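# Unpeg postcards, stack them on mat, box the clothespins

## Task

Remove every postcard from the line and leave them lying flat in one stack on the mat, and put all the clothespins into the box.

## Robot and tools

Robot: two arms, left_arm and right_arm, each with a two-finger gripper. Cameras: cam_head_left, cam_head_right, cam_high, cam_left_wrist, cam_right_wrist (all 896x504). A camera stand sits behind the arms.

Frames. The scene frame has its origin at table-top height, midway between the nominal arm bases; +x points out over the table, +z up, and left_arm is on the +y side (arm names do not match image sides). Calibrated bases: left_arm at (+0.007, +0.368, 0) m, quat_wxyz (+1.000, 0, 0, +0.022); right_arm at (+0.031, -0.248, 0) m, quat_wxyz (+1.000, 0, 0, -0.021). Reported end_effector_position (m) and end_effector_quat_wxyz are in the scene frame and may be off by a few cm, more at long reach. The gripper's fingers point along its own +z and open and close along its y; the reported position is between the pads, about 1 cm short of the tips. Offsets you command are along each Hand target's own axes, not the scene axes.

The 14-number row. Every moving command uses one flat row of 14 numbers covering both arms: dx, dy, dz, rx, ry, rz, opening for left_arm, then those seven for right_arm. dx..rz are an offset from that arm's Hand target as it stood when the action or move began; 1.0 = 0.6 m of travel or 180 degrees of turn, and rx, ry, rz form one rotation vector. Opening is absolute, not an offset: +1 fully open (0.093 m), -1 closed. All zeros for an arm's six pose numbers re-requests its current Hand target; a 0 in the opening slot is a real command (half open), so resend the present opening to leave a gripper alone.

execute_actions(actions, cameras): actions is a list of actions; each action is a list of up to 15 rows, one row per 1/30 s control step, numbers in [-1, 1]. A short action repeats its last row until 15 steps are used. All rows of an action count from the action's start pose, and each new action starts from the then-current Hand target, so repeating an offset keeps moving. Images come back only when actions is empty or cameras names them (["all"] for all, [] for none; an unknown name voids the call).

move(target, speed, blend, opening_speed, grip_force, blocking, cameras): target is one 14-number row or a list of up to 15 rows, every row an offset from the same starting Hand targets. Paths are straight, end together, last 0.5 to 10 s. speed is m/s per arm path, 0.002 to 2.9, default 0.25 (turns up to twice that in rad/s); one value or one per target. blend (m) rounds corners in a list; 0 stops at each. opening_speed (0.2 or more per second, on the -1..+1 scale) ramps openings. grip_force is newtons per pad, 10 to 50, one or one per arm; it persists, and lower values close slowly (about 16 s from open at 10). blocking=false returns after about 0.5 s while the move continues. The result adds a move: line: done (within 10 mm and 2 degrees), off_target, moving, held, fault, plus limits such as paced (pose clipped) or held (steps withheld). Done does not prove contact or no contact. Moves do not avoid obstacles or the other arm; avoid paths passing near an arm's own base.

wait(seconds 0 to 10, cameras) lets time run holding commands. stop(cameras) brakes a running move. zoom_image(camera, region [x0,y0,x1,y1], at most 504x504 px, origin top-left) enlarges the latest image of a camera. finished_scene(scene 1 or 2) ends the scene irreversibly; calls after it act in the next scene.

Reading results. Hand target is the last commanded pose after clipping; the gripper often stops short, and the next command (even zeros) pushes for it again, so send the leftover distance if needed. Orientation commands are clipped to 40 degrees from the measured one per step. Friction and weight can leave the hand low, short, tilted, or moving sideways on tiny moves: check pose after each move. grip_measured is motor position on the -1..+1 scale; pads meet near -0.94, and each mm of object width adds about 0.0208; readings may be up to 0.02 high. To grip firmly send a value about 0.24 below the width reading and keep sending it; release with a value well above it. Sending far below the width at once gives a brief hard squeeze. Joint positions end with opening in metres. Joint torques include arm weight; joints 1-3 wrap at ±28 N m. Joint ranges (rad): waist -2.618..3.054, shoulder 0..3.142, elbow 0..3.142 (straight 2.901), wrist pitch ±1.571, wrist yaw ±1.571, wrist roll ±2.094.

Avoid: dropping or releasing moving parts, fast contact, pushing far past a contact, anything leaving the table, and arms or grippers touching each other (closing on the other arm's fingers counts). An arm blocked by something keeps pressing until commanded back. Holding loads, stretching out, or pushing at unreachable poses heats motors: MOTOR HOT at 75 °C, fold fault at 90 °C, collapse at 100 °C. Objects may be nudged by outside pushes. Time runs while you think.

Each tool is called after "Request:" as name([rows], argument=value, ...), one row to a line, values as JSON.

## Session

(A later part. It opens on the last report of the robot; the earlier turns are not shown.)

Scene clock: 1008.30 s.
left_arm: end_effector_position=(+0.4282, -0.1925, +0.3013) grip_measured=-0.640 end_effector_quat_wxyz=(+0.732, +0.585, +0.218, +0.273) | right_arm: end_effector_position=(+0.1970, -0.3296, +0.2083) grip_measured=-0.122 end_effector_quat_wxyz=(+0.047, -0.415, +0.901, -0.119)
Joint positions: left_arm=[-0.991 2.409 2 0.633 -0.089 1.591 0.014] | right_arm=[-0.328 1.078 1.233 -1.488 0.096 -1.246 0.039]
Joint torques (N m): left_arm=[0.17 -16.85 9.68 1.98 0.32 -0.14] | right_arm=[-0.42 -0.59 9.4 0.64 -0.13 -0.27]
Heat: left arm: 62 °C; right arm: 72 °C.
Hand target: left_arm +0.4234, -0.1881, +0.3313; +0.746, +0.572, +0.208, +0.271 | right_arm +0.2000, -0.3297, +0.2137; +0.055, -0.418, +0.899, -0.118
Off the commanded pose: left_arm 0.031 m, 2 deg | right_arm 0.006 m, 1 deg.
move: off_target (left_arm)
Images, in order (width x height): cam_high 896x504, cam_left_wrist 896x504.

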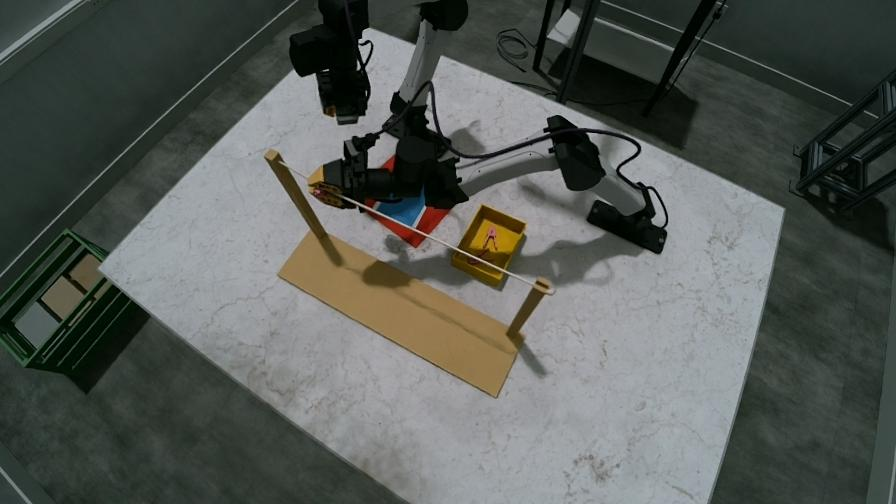

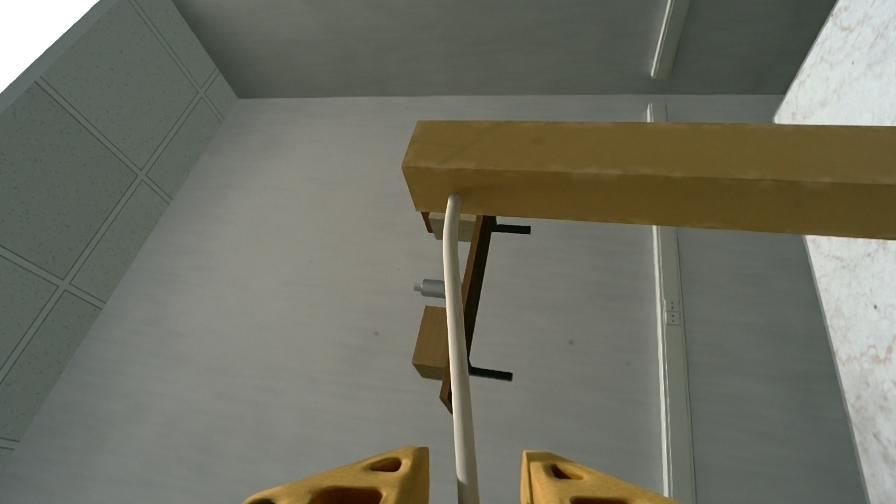

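Request:
move(target=[-0.0688,-0.0123,-0.053,0,0,0,-1,0,0,0,0,0,0,-0.12], speed=0.05, cameras=["cam_left_wrist","cam_high"])

Request:
zoom_image(camera="cam_high", region=[260, 110, 380, 220])

Scene clock: 1012.10 s.
left_arm: end_effector_position=(+0.3818, -0.1957, +0.3033) grip_measured=-0.646 end_effector_quat_wxyz=(+0.743, +0.575, +0.211, +0.272) | right_arm: end_effector_position=(+0.1970, -0.3296, +0.2083) grip_measured=-0.122 end_effector_quat_wxyz=(+0.047, -0.415, +0.901, -0.119)
Joint positions: left_arm=[-1.064 2.319 1.82 0.756 -0.147 1.608 0.014] | right_arm=[-0.328 1.078 1.233 -1.488 0.096 -1.246 0.039]
Joint torques (N m): left_arm=[-0.88 -16.03 6.58 1.99 0.08 -0.09] | right_arm=[-0.44 -0.62 9.4 0.63 -0.13 -0.25]
Heat: left arm: 64 °C; right arm: 72 °C.
Hand target: left_arm +0.3733, -0.1925, +0.3158; +0.746, +0.572, +0.208, +0.271 | right_arm +0.2000, -0.3297, +0.2137; +0.055, -0.418, +0.899, -0.118
Off the commanded pose: left_arm 0.016 m, 1 deg | right_arm 0.006 m, 1 deg.
move: off_target (left_arm)
Images, in order (width x height): cam_high 896x504, cam_left_wrist 896x504.

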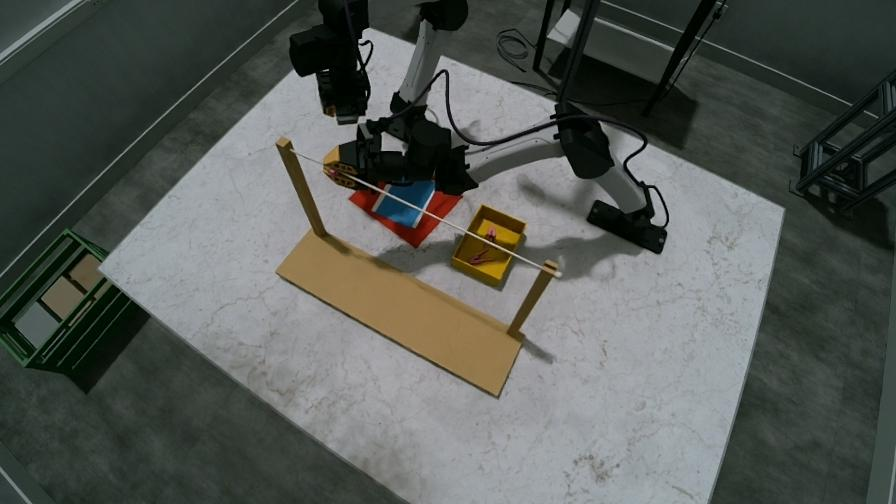

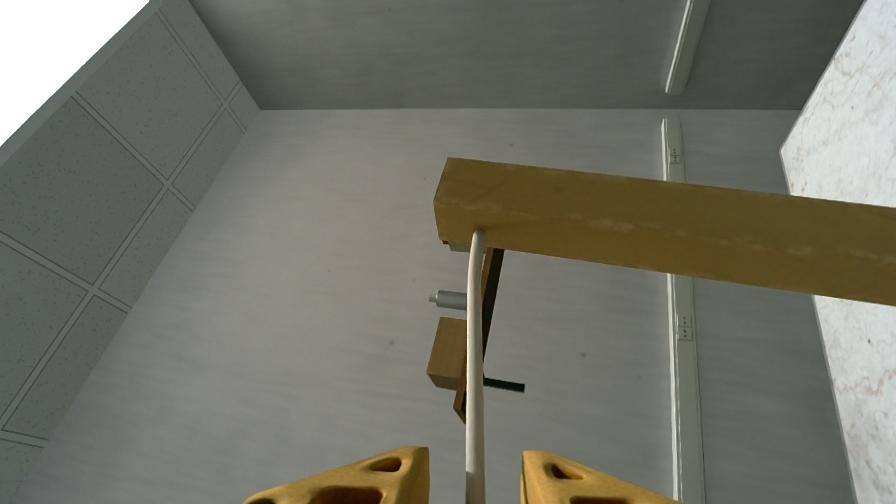

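Scaled by 4.200 from the camera's 896x504 image, which has a finer 1280x720 frame.

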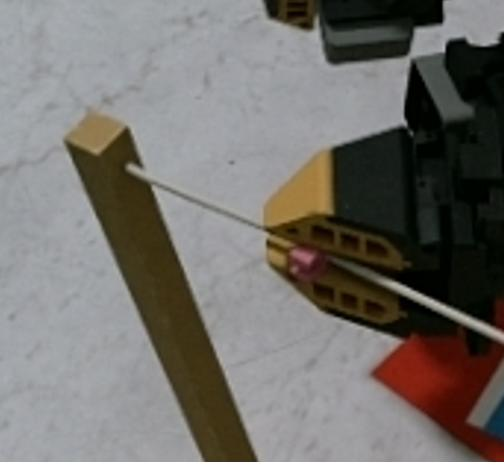

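Request:
move(target=[0.0575,-0.0125,0.0465,0,0,0,-1,0,0,0,0,0,0,-0.12], speed=0.05, cameras=["cam_high","cam_left_wrist"])

Request:
zoom_image(camera="cam_high", region=[230, 90, 430, 210])

Request:
zoom_image(camera="cam_left_wrist", region=[350, 360, 620, 504])

Scene clock: 1027.17 s.
left_arm: end_effector_position=(+0.4172, -0.1855, +0.3218) grip_measured=-0.646 end_effector_quat_wxyz=(+0.743, +0.568, +0.212, +0.284) | right_arm: end_effector_position=(+0.1970, -0.3296, +0.2083) grip_measured=-0.122 end_effector_quat_wxyz=(+0.047, -0.415, +0.901, -0.119)
Joint positions: left_arm=[-1.002 2.358 1.949 0.679 -0.106 1.609 0.014] | right_arm=[-0.328 1.078 1.233 -1.488 0.096 -1.246 0.039]
Joint torques (N m): left_arm=[-0.01 -11.41 10.47 2.01 0.36 -0.29] | right_arm=[-0.43 -0.64 9.39 0.64 -0.13 -0.26]
Heat: left arm: 71 °C; right arm: 72 °C.
Hand target: left_arm +0.4182, -0.1925, +0.3160; +0.746, +0.572, +0.208, +0.271 | right_arm +0.2000, -0.3297, +0.2137; +0.055, -0.418, +0.899, -0.118
Off the commanded pose: left_arm 0.009 m, 2 deg | right_arm 0.006 m, 1 deg.
move: done
Images, in order (width x height): cam_high 896x504, cam_left_wrist 896x504.

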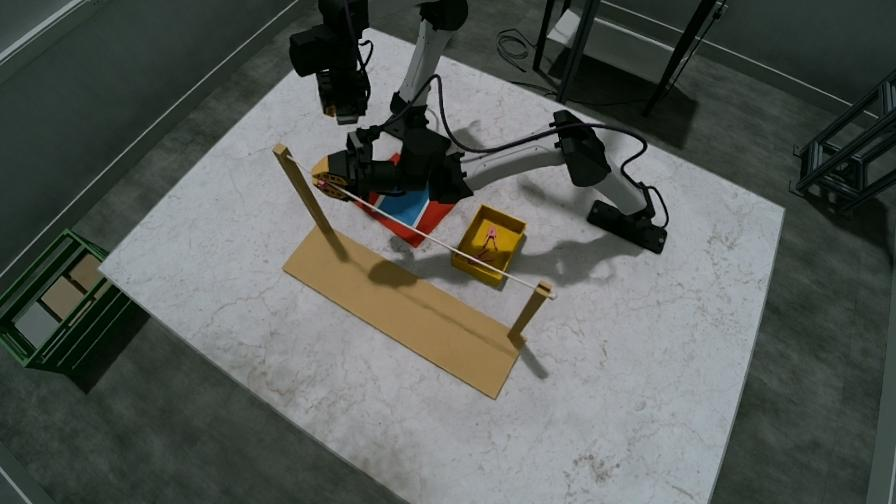

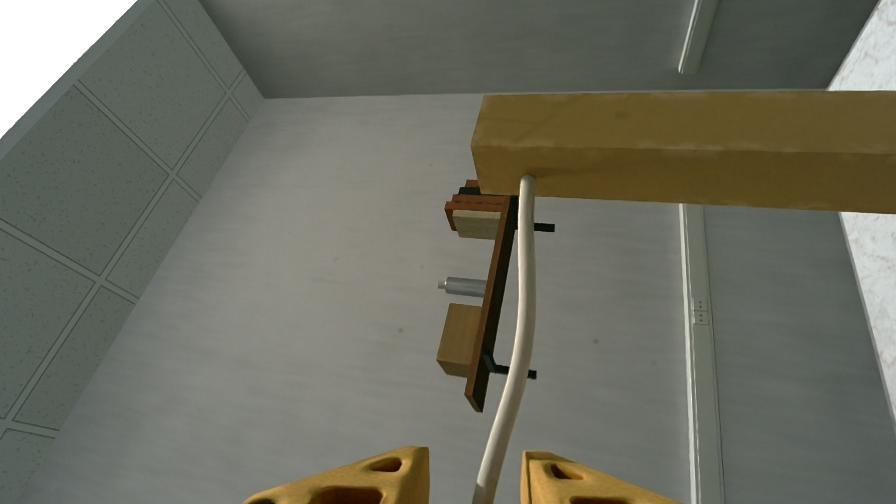

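Scaled by 2.520 from the camera's 896x504 image, which has a finer 1280x720 frame.

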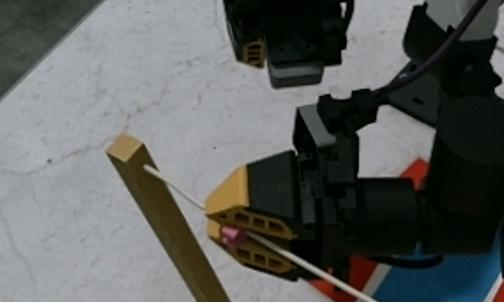

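Scaled by 1.867 from the camera's 896x504 image, which has a finer 1280x720 frame.

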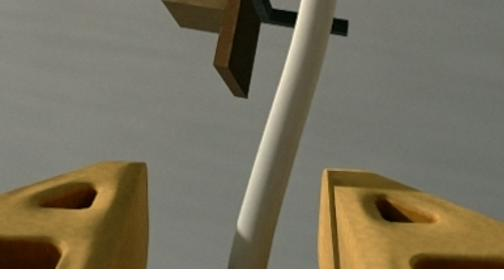

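Request:
move(target=[0,-0.0193,-0.0052,0.083,0,0,-1,0,0,0,0,0,0,-0.12], speed=0.08, cameras=["cam_high","cam_left_wrist"])

Request:
zoom_image(camera="cam_high", region=[260, 120, 380, 220])

Request:
zoom_image(camera="cam_left_wrist", region=[350, 360, 620, 504])

Scene clock: 1038.87 s.
left_arm: end_effector_position=(+0.4241, -0.1931, +0.2982) grip_measured=-0.646 end_effector_quat_wxyz=(+0.672, +0.651, +0.240, +0.258) | right_arm: end_effector_position=(+0.1970, -0.3296, +0.2083) grip_measured=-0.122 end_effector_quat_wxyz=(+0.047, -0.415, +0.901, -0.119)
Joint positions: left_arm=[-1 2.349 2.06 0.326 -0.106 1.588 0.014] | right_arm=[-0.328 1.078 1.233 -1.488 0.096 -1.246 0.039]
Joint torques (N m): left_arm=[-0.21 -15.65 9.33 1.58 0.31 -0.31] | right_arm=[-0.49 -0.65 9.4 0.63 -0.13 -0.26]
Heat: left arm: 71 °C; right arm: 72 °C.
Hand target: left_arm +0.4182, -0.1925, +0.3039; +0.665, +0.664, +0.242, +0.242 | right_arm +0.2000, -0.3297, +0.2137; +0.055, -0.418, +0.899, -0.118
Off the commanded pose: left_arm 0.008 m, 3 deg | right_arm 0.006 m, 1 deg.
move: off_target (left_arm)
Images, in order (width x height): cam_high 896x504, cam_left_wrist 896x504.

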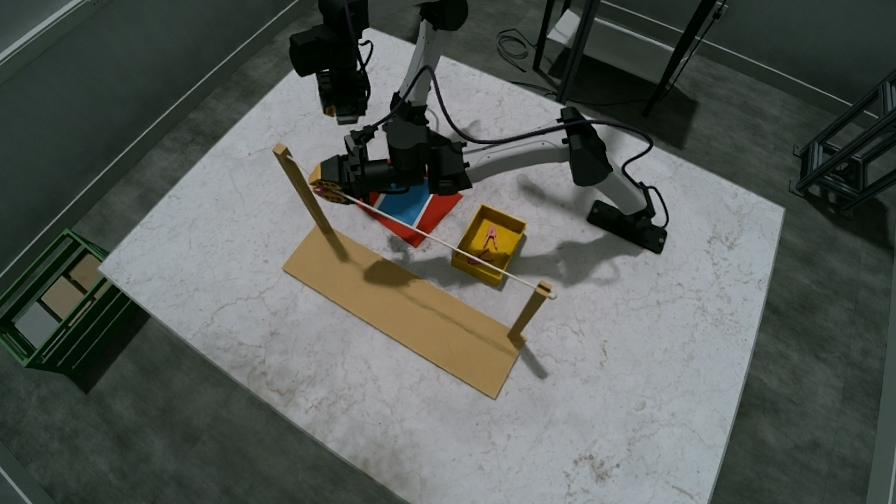

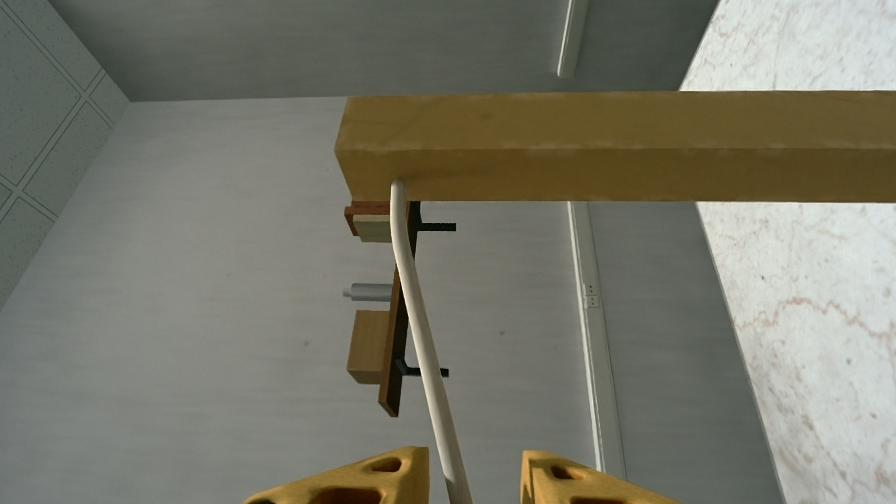

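Scaled by 4.200 from the camera's 896x504 image, which has a finer 1280x720 frame.

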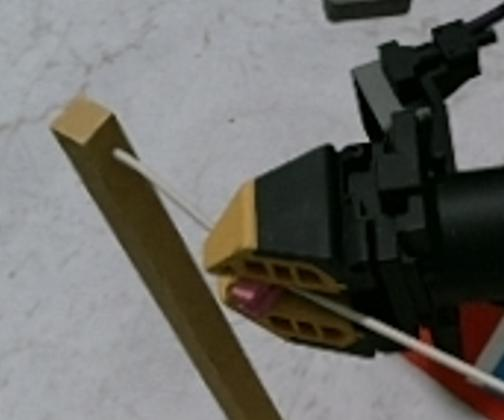

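Scaled by 1.867 from the camera's 896x504 image, which has a finer 1280x720 frame.

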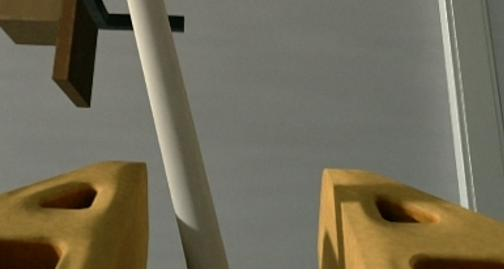

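Request:
move(target=[-0.051,0,-0.043,0,0,0,-1,0,0,0,0,0,0,-0.12], speed=0.05, cameras=["cam_high","cam_left_wrist"])

Request:
zoom_image(camera="cam_high", region=[260, 110, 380, 210])

Scene clock: 1043.23 s.
left_arm: end_effector_position=(+0.3868, -0.1946, +0.3013) grip_measured=-0.646 end_effector_quat_wxyz=(+0.669, +0.658, +0.237, +0.252) | right_arm: end_effector_position=(+0.1970, -0.3296, +0.2083) grip_measured=-0.122 end_effector_quat_wxyz=(+0.047, -0.415, +0.901, -0.119)
Joint positions: left_arm=[-1.057 2.252 1.922 0.353 -0.147 1.588 0.014] | right_arm=[-0.328 1.078 1.233 -1.488 0.096 -1.246 0.039]
Joint torques (N m): left_arm=[-0.87 -15.57 6.68 1.93 0.08 -0.3] | right_arm=[-0.46 -0.64 9.4 0.63 -0.13 -0.27]
Heat: left arm: 71 °C; right arm: 72 °C.
Hand target: left_arm +0.3783, -0.1923, +0.3039; +0.665, +0.664, +0.242, +0.242 | right_arm +0.2000, -0.3297, +0.2137; +0.055, -0.418, +0.899, -0.118
Off the commanded pose: left_arm 0.009 m, 2 deg | right_arm 0.006 m, 1 deg.
move: done
Images, in order (width x height): cam_high 896x504, cam_left_wrist 896x504.

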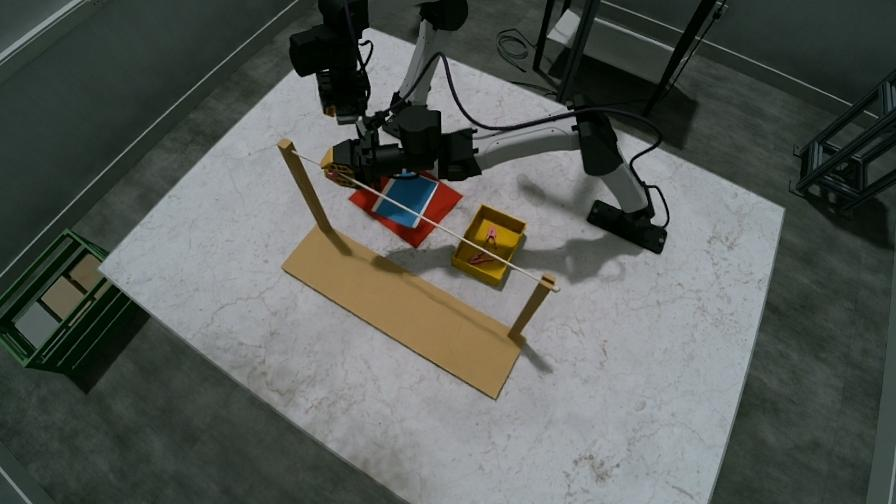

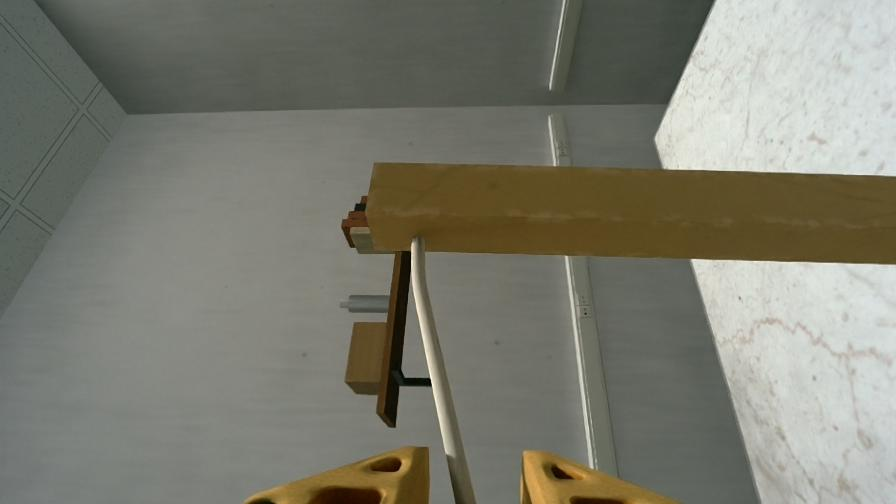

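Scaled by 4.200 from the camera's 896x504 image, which has a finer 1280x720 frame.

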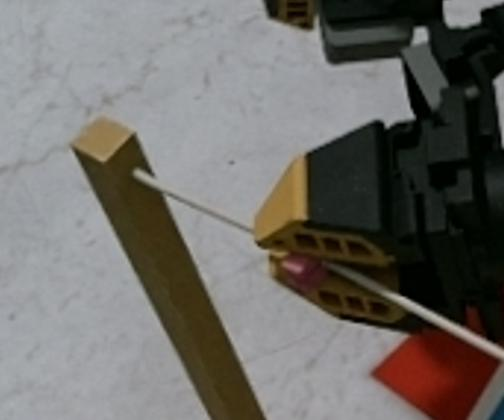

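Request:
move([
  [0.0515,0,0.0432,0,0,0,-1,0,0,0,0,0,0,-0.12],
  [0.0515,0,0.0432,0,0,0,-0.12,0,0,0,0,0,0,-0.12],
], speed=0.05, opening_speed=0.6, cameras=["cam_high","cam_left_wrist"])

Request:
zoom_image(camera="cam_high", region=[260, 120, 380, 220])

Request:
zoom_image(camera="cam_left_wrist", region=[350, 360, 620, 504])

Scene clock: 1057.03 s.
left_arm: end_effector_position=(+0.4158, -0.1874, +0.3092) grip_measured=-0.122 end_effector_quat_wxyz=(+0.663, +0.661, +0.241, +0.254) | right_arm: end_effector_position=(+0.1970, -0.3296, +0.2083) grip_measured=-0.122 end_effector_quat_wxyz=(+0.047, -0.415, +0.901, -0.119)
Joint positions: left_arm=[-1.006 2.298 2.044 0.263 -0.107 1.587 0.039] | right_arm=[-0.328 1.078 1.233 -1.488 0.096 -1.246 0.039]
Joint torques (N m): left_arm=[0.32 -11.25 10.78 2.15 0.33 -0.3] | right_arm=[-0.43 -0.65 9.39 0.63 -0.14 -0.26]
Heat: left arm: 72 °C; right arm: 72 °C.
Hand target: left_arm +0.4187, -0.1923, +0.3041; +0.665, +0.664, +0.242, +0.242 | right_arm +0.2000, -0.3297, +0.2137; +0.055, -0.418, +0.899, -0.118
Off the commanded pose: left_arm 0.008 m, 1 deg | right_arm 0.006 m, 1 deg.
move: done
Images, in order (width x height): cam_high 896x504, cam_left_wrist 896x504.

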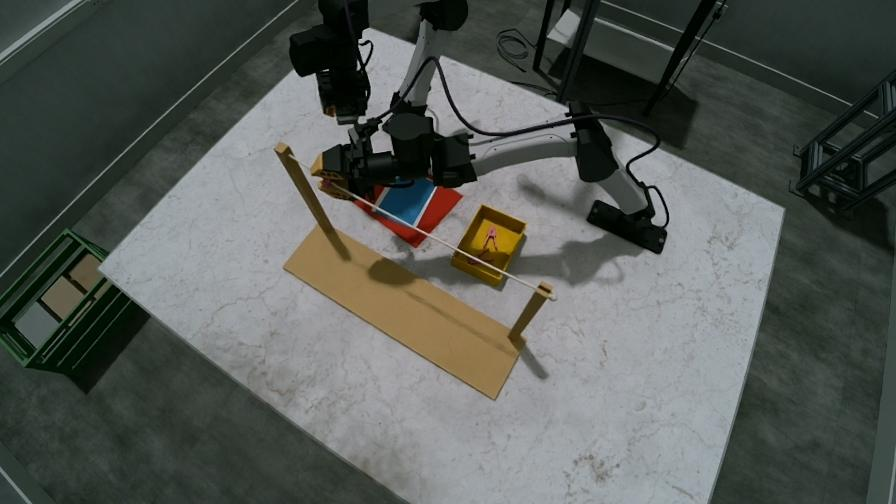

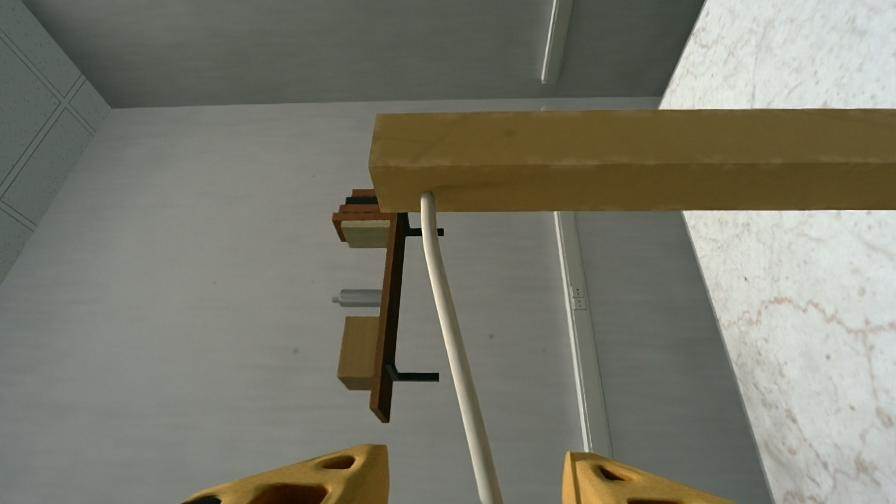

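Scaled by 4.200 from the camera's 896x504 image, which has a finer 1280x720 frame.

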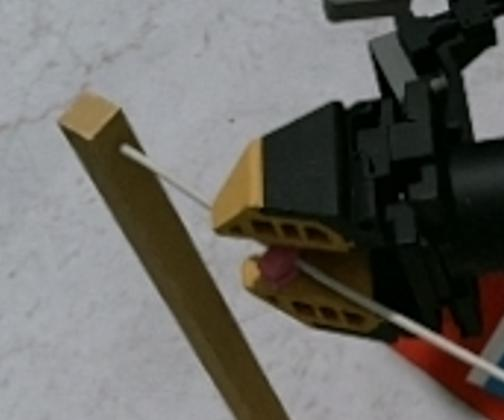

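Scaled by 1.867 from the camera's 896x504 image, which has a finer 1280x720 frame.

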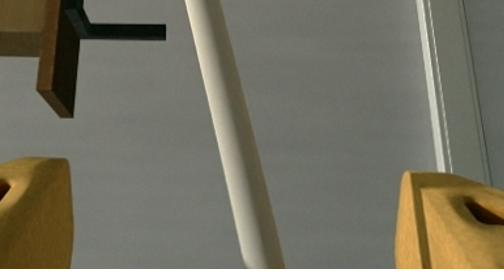

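Request:
move([
  [-0.012,0,0,0,0,0,-0.12,0,0,0,0,0,0,-0.12],
  [-0.012,0,0,0,0,0,-1,0,0,0,0,0,0,-0.12],
], speed=0.05, opening_speed=1.0, cameras=["cam_high","cam_left_wrist"])

Request:
zoom_image(camera="cam_high", region=[260, 120, 380, 220])

Request:
zoom_image(camera="cam_left_wrist", region=[350, 360, 620, 504])

Scene clock: 1063.20 s.
left_arm: end_effector_position=(+0.4133, -0.1893, +0.3114) grip_measured=-0.633 end_effector_quat_wxyz=(+0.665, +0.661, +0.240, +0.252) | right_arm: end_effector_position=(+0.1970, -0.3296, +0.2083) grip_measured=-0.122 end_effector_quat_wxyz=(+0.047, -0.415, +0.901, -0.119)
Joint positions: left_arm=[-1.01 2.298 2.049 0.261 -0.107 1.587 0.015] | right_arm=[-0.328 1.078 1.233 -1.488 0.096 -1.246 0.039]
Joint torques (N m): left_arm=[-0.47 -11.02 10.67 2.15 0.19 -0.29] | right_arm=[-0.47 -0.64 9.39 0.63 -0.12 -0.27]
Heat: left arm: 70 °C; right arm: 72 °C.
Hand target: left_arm +0.4130, -0.1970, +0.3041; +0.665, +0.664, +0.241, +0.242 | right_arm +0.2000, -0.3297, +0.2137; +0.055, -0.418, +0.899, -0.118
Off the commanded pose: left_arm 0.011 m, 1 deg | right_arm 0.006 m, 1 deg.
move: off_target (left_arm); target 2's new opening was sent with left_arm's hand 0.011 m and 1 deg from that target
Images, in order (width x height): cam_high 896x504, cam_left_wrist 896x504.

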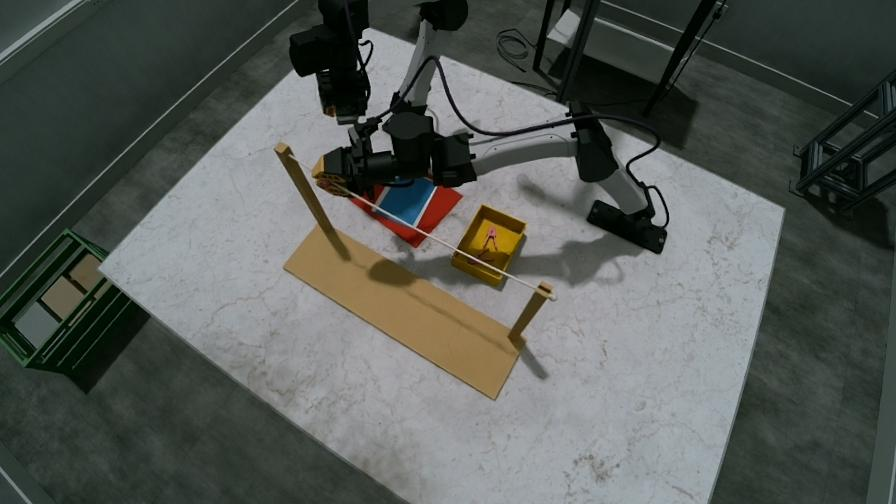

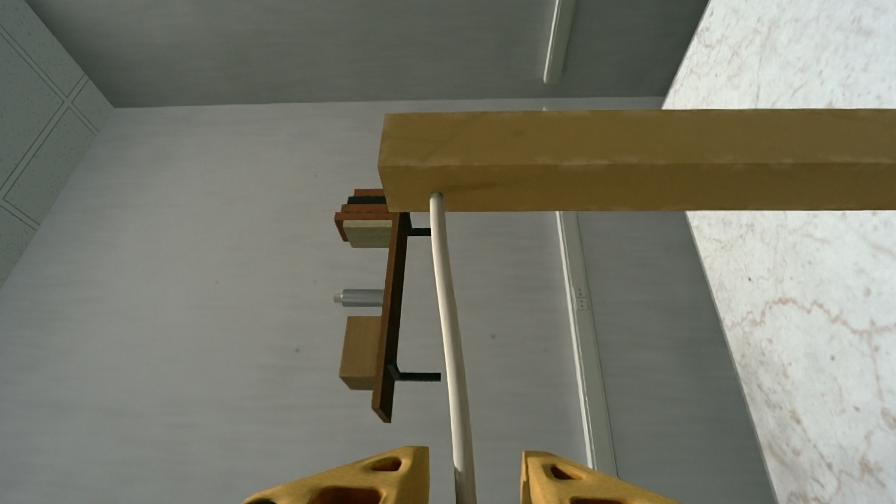

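Scaled by 4.200 from the camera's 896x504 image, which has a finer 1280x720 frame.

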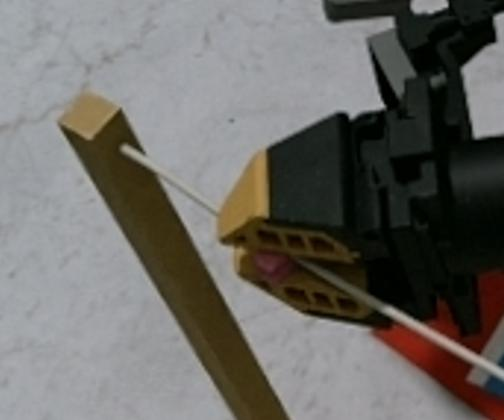

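Scaled by 1.867 from the camera's 896x504 image, which has a finer 1280x720 frame.

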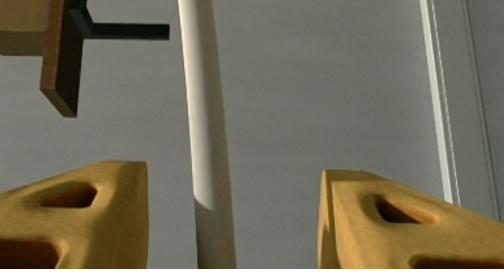

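Request:
move(target=[-0.064,0,-0.0536,0,0,0,-1,0,0,0,0,0,0,-0.12], speed=0.06, cameras=["cam_high","cam_left_wrist"])

Request:
zoom_image(camera="cam_high", region=[260, 110, 380, 210])

Scene clock: 1068.37 s.
left_arm: end_effector_position=(+0.3763, -0.1960, +0.2993) grip_measured=-0.649 end_effector_quat_wxyz=(+0.664, +0.659, +0.244, +0.256) | right_arm: end_effector_position=(+0.1970, -0.3296, +0.2083) grip_measured=-0.122 end_effector_quat_wxyz=(+0.047, -0.415, +0.901, -0.119)
Joint positions: left_arm=[-1.082 2.235 1.894 0.354 -0.191 1.587 0.014] | right_arm=[-0.328 1.078 1.233 -1.488 0.096 -1.246 0.039]
Joint torques (N m): left_arm=[-1.4 -15.19 6.82 2.01 0.22 -0.29] | right_arm=[-0.43 -0.61 9.36 0.64 -0.13 -0.26]
Heat: left arm: 69 °C; right arm: 72 °C.
Hand target: left_arm +0.3629, -0.1970, +0.3041; +0.665, +0.664, +0.242, +0.241 | right_arm +0.2000, -0.3297, +0.2137; +0.055, -0.418, +0.899, -0.118
Off the commanded pose: left_arm 0.014 m, 2 deg | right_arm 0.006 m, 1 deg.
move: off_target (left_arm)
Images, in order (width x height): cam_high 896x504, cam_left_wrist 896x504.

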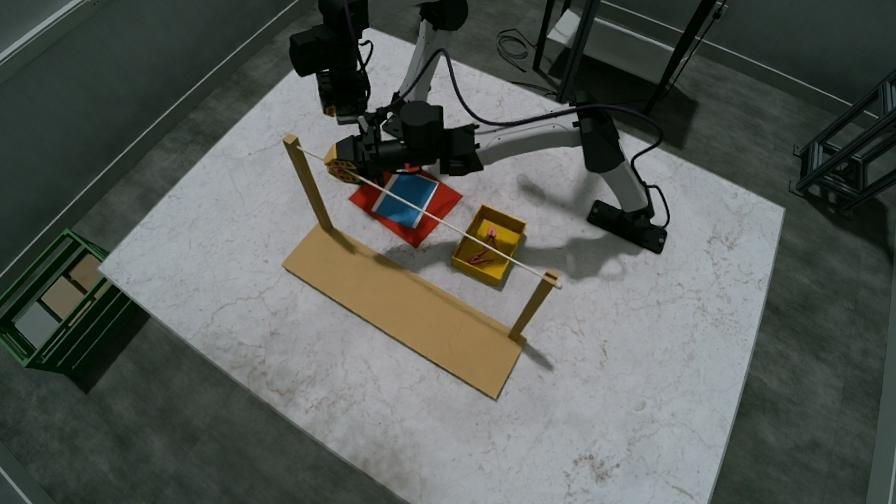

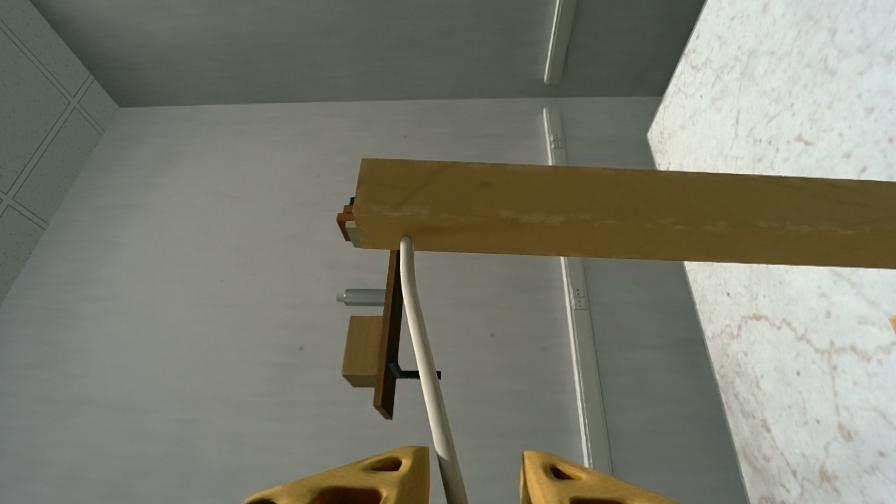

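Scaled by 4.200 from the camera's 896x504 image, which has a finer 1280x720 frame.

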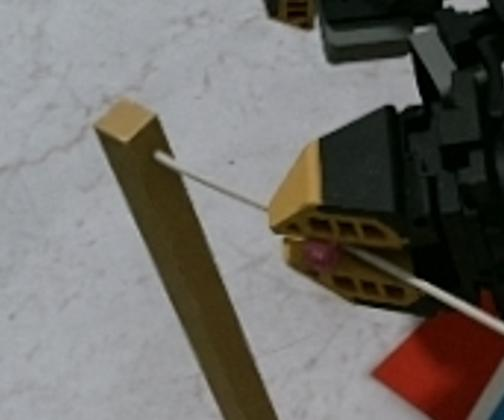

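Request:
move([
  [0.0768,0,0.0643,0,0,0,-1,0,0,0,0,0,0,-0.12],
  [0.0768,0,0.0643,0,0,0,-0.2,0,0,0,0,0,0,-0.12],
], speed=0.06, opening_speed=0.8, cameras=["cam_high","cam_head_left","cam_head_right"])

Request:
zoom_image(camera="cam_high", region=[290, 150, 370, 210])

Scene clock: 1082.73 s.
left_arm: end_effector_position=(+0.4208, -0.1911, +0.3107) grip_measured=-0.202 end_effector_quat_wxyz=(+0.664, +0.660, +0.242, +0.254) | right_arm: end_effector_position=(+0.1970, -0.3296, +0.2083) grip_measured=-0.122 end_effector_quat_wxyz=(+0.047, -0.415, +0.901, -0.119)
Joint positions: left_arm=[-1.002 2.328 2.099 0.24 -0.106 1.587 0.036] | right_arm=[-0.328 1.078 1.233 -1.488 0.096 -1.246 0.039]
Joint torques (N m): left_arm=[0.24 -11.23 10.8 2.15 0.34 -0.28] | right_arm=[-0.47 -0.65 9.39 0.62 -0.13 -0.26]
Heat: left arm: 72 °C; right arm: 73 °C.
Hand target: left_arm +0.4231, -0.1969, +0.3040; +0.665, +0.664, +0.242, +0.242 | right_arm +0.2000, -0.3297, +0.2137; +0.055, -0.418, +0.899, -0.118
Off the commanded pose: left_arm 0.009 m, 2 deg | right_arm 0.006 m, 1 deg.
move: done
Images, in order (width x height): cam_head_left 896x504, cam_head_right 896x504, cam_high 896x504.

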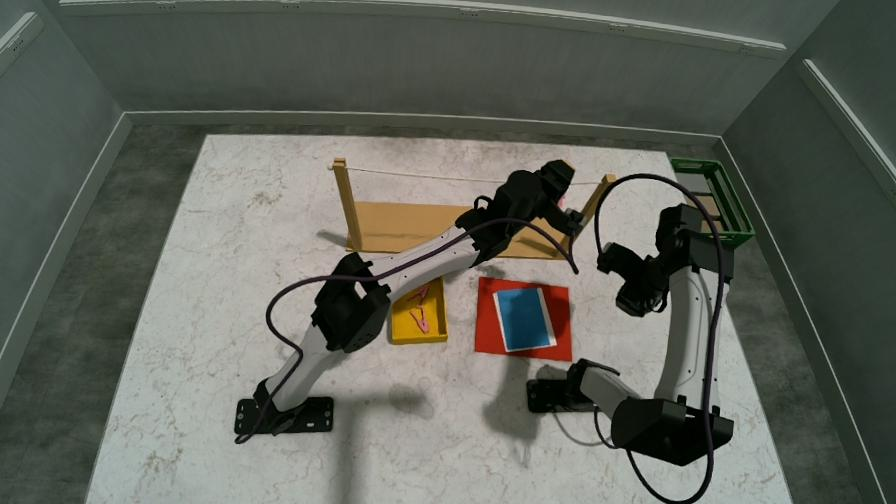

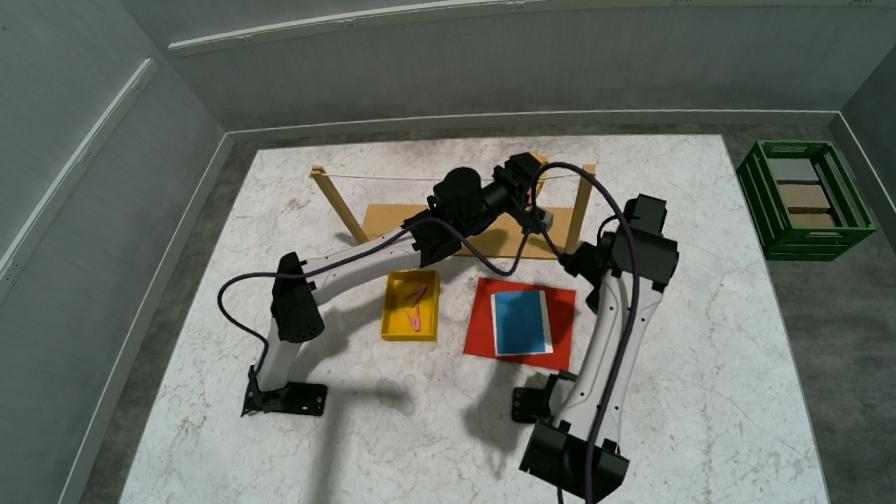

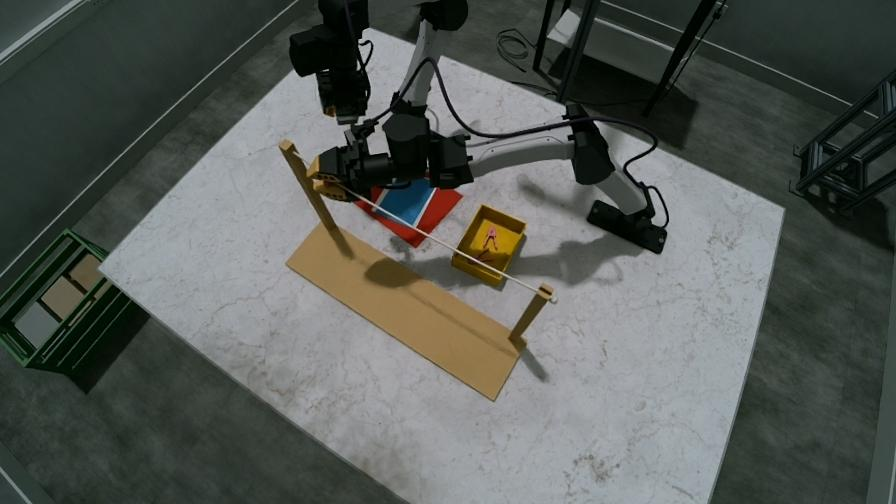

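Scaled by 6.300 from the camera's 896x504 image, which has a finer 1280x720 frame.

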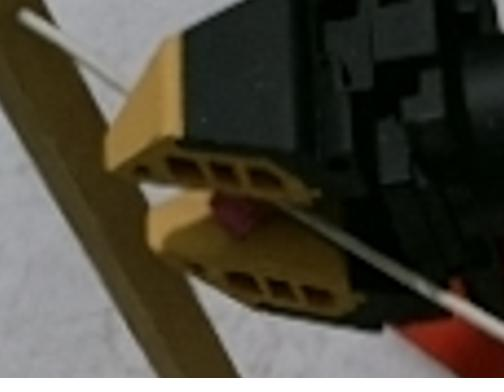

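Request:
move(target=[-0.025,0,0,0,0,0,-0.2,0,0,0,0,0,0,-0.12], speed=0.05, cameras=["cam_high","cam_left_wrist"])

Request:
zoom_image(camera="cam_high", region=[290, 150, 370, 210])

Scene clock: 1087.43 s.
left_arm: end_effector_position=(+0.4086, -0.2020, +0.3112) grip_measured=-0.202 end_effector_quat_wxyz=(+0.667, +0.663, +0.234, +0.247) | right_arm: end_effector_position=(+0.1970, -0.3296, +0.2083) grip_measured=-0.122 end_effector_quat_wxyz=(+0.047, -0.415, +0.901, -0.119)
Joint positions: left_arm=[-1.026 2.337 2.115 0.235 -0.106 1.587 0.036] | right_arm=[-0.328 1.078 1.233 -1.488 0.096 -1.246 0.039]
Joint torques (N m): left_arm=[-0.08 -11.33 10.76 2.11 0.04 -0.29] | right_arm=[-0.46 -0.64 9.37 0.63 -0.13 -0.27]
Heat: left arm: 73 °C; right arm: 73 °C.
Hand target: left_arm +0.4116, -0.2065, +0.3040; +0.665, +0.664, +0.242, +0.242 | right_arm +0.2000, -0.3297, +0.2137; +0.055, -0.418, +0.899, -0.118
Off the commanded pose: left_arm 0.009 m, 1 deg | right_arm 0.006 m, 1 deg.
move: done
Images, in order (width x height): cam_high 896x504, cam_left_wrist 896x504.

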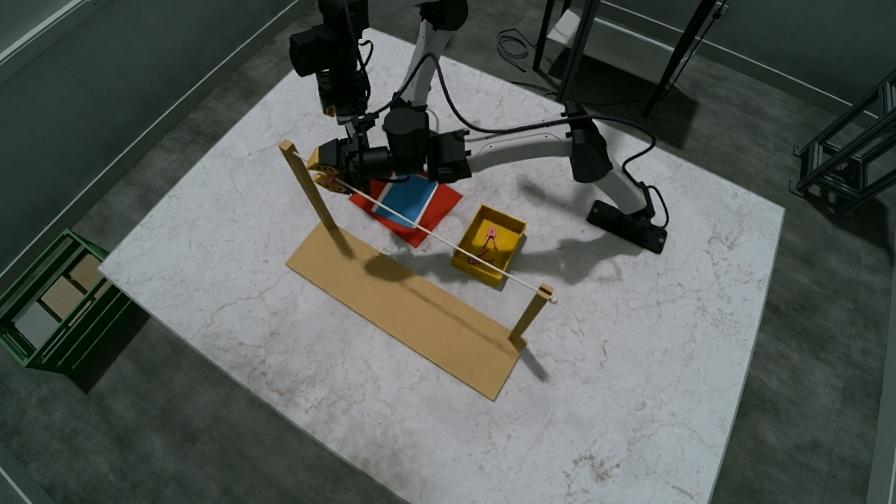

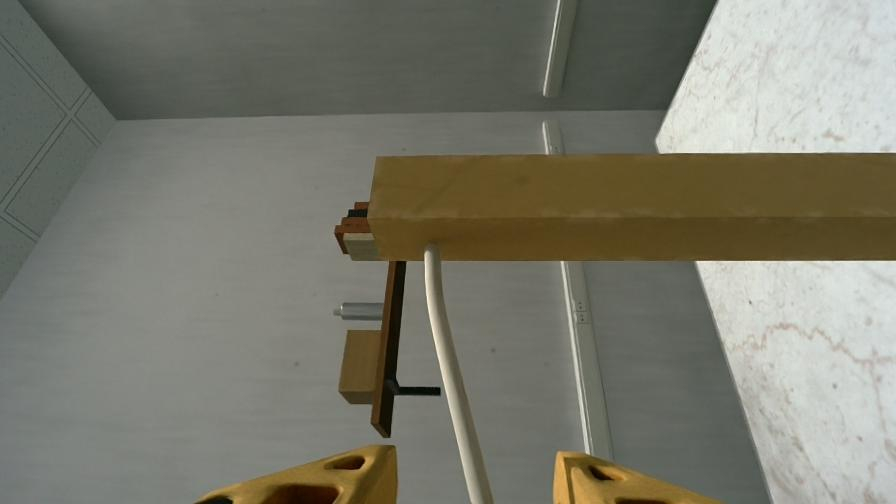

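Scaled by 6.300 from the camera's 896x504 image, which has a finer 1280x720 frame.

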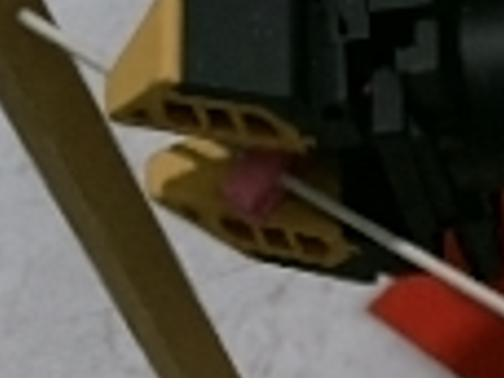

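Request:
move(target=[0,0,0,0,0,0,-1,0,0,0,0,0,0,-0.12], opening_speed=1.0, cameras=["cam_high","cam_left_wrist"])

Request:
zoom_image(camera="cam_high", region=[290, 150, 370, 210])

Scene clock: 1090.10 s.
left_arm: end_effector_position=(+0.4086, -0.2020, +0.3107) grip_measured=-0.675 end_effector_quat_wxyz=(+0.667, +0.663, +0.234, +0.247) | right_arm: end_effector_position=(+0.1970, -0.3296, +0.2083) grip_measured=-0.122 end_effector_quat_wxyz=(+0.047, -0.415, +0.901, -0.119)
Joint positions: left_arm=[-1.026 2.337 2.115 0.233 -0.106 1.587 0.013] | right_arm=[-0.328 1.078 1.233 -1.488 0.096 -1.246 0.039]
Joint torques (N m): left_arm=[-0.18 -11.34 10.77 2.14 0.05 -0.28] | right_arm=[-0.47 -0.64 9.42 0.63 -0.13 -0.26]
Heat: left arm: 72 °C; right arm: 73 °C.
Hand target: left_arm +0.4116, -0.2065, +0.3040; +0.665, +0.664, +0.242, +0.242 | right_arm +0.2000, -0.3297, +0.2137; +0.055, -0.418, +0.899, -0.118
Off the commanded pose: left_arm 0.009 m, 1 deg | right_arm 0.006 m, 1 deg.
move: done
Images, in order (width x height): cam_high 896x504, cam_left_wrist 896x504.

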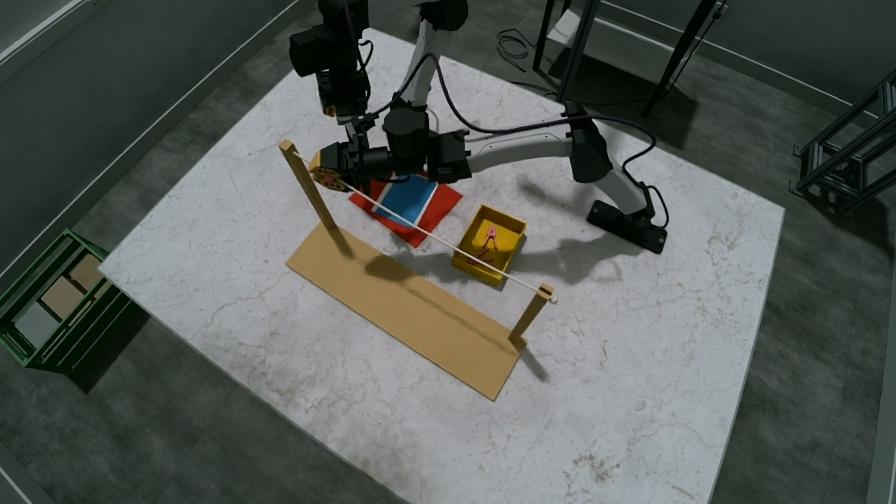

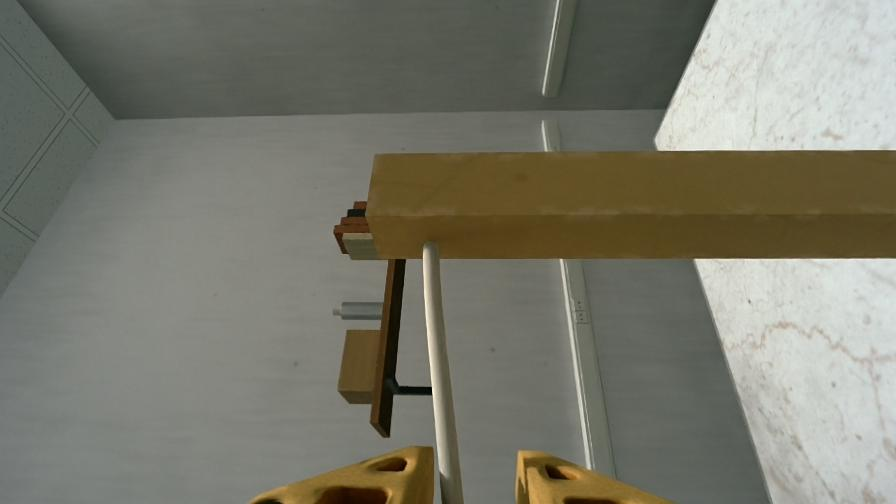

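Scaled by 6.300 from the camera's 896x504 image, which has a finer 1280x720 frame.

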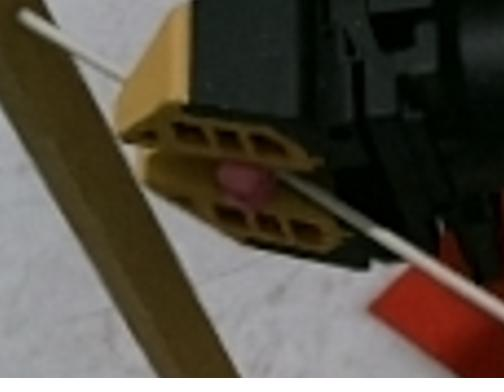

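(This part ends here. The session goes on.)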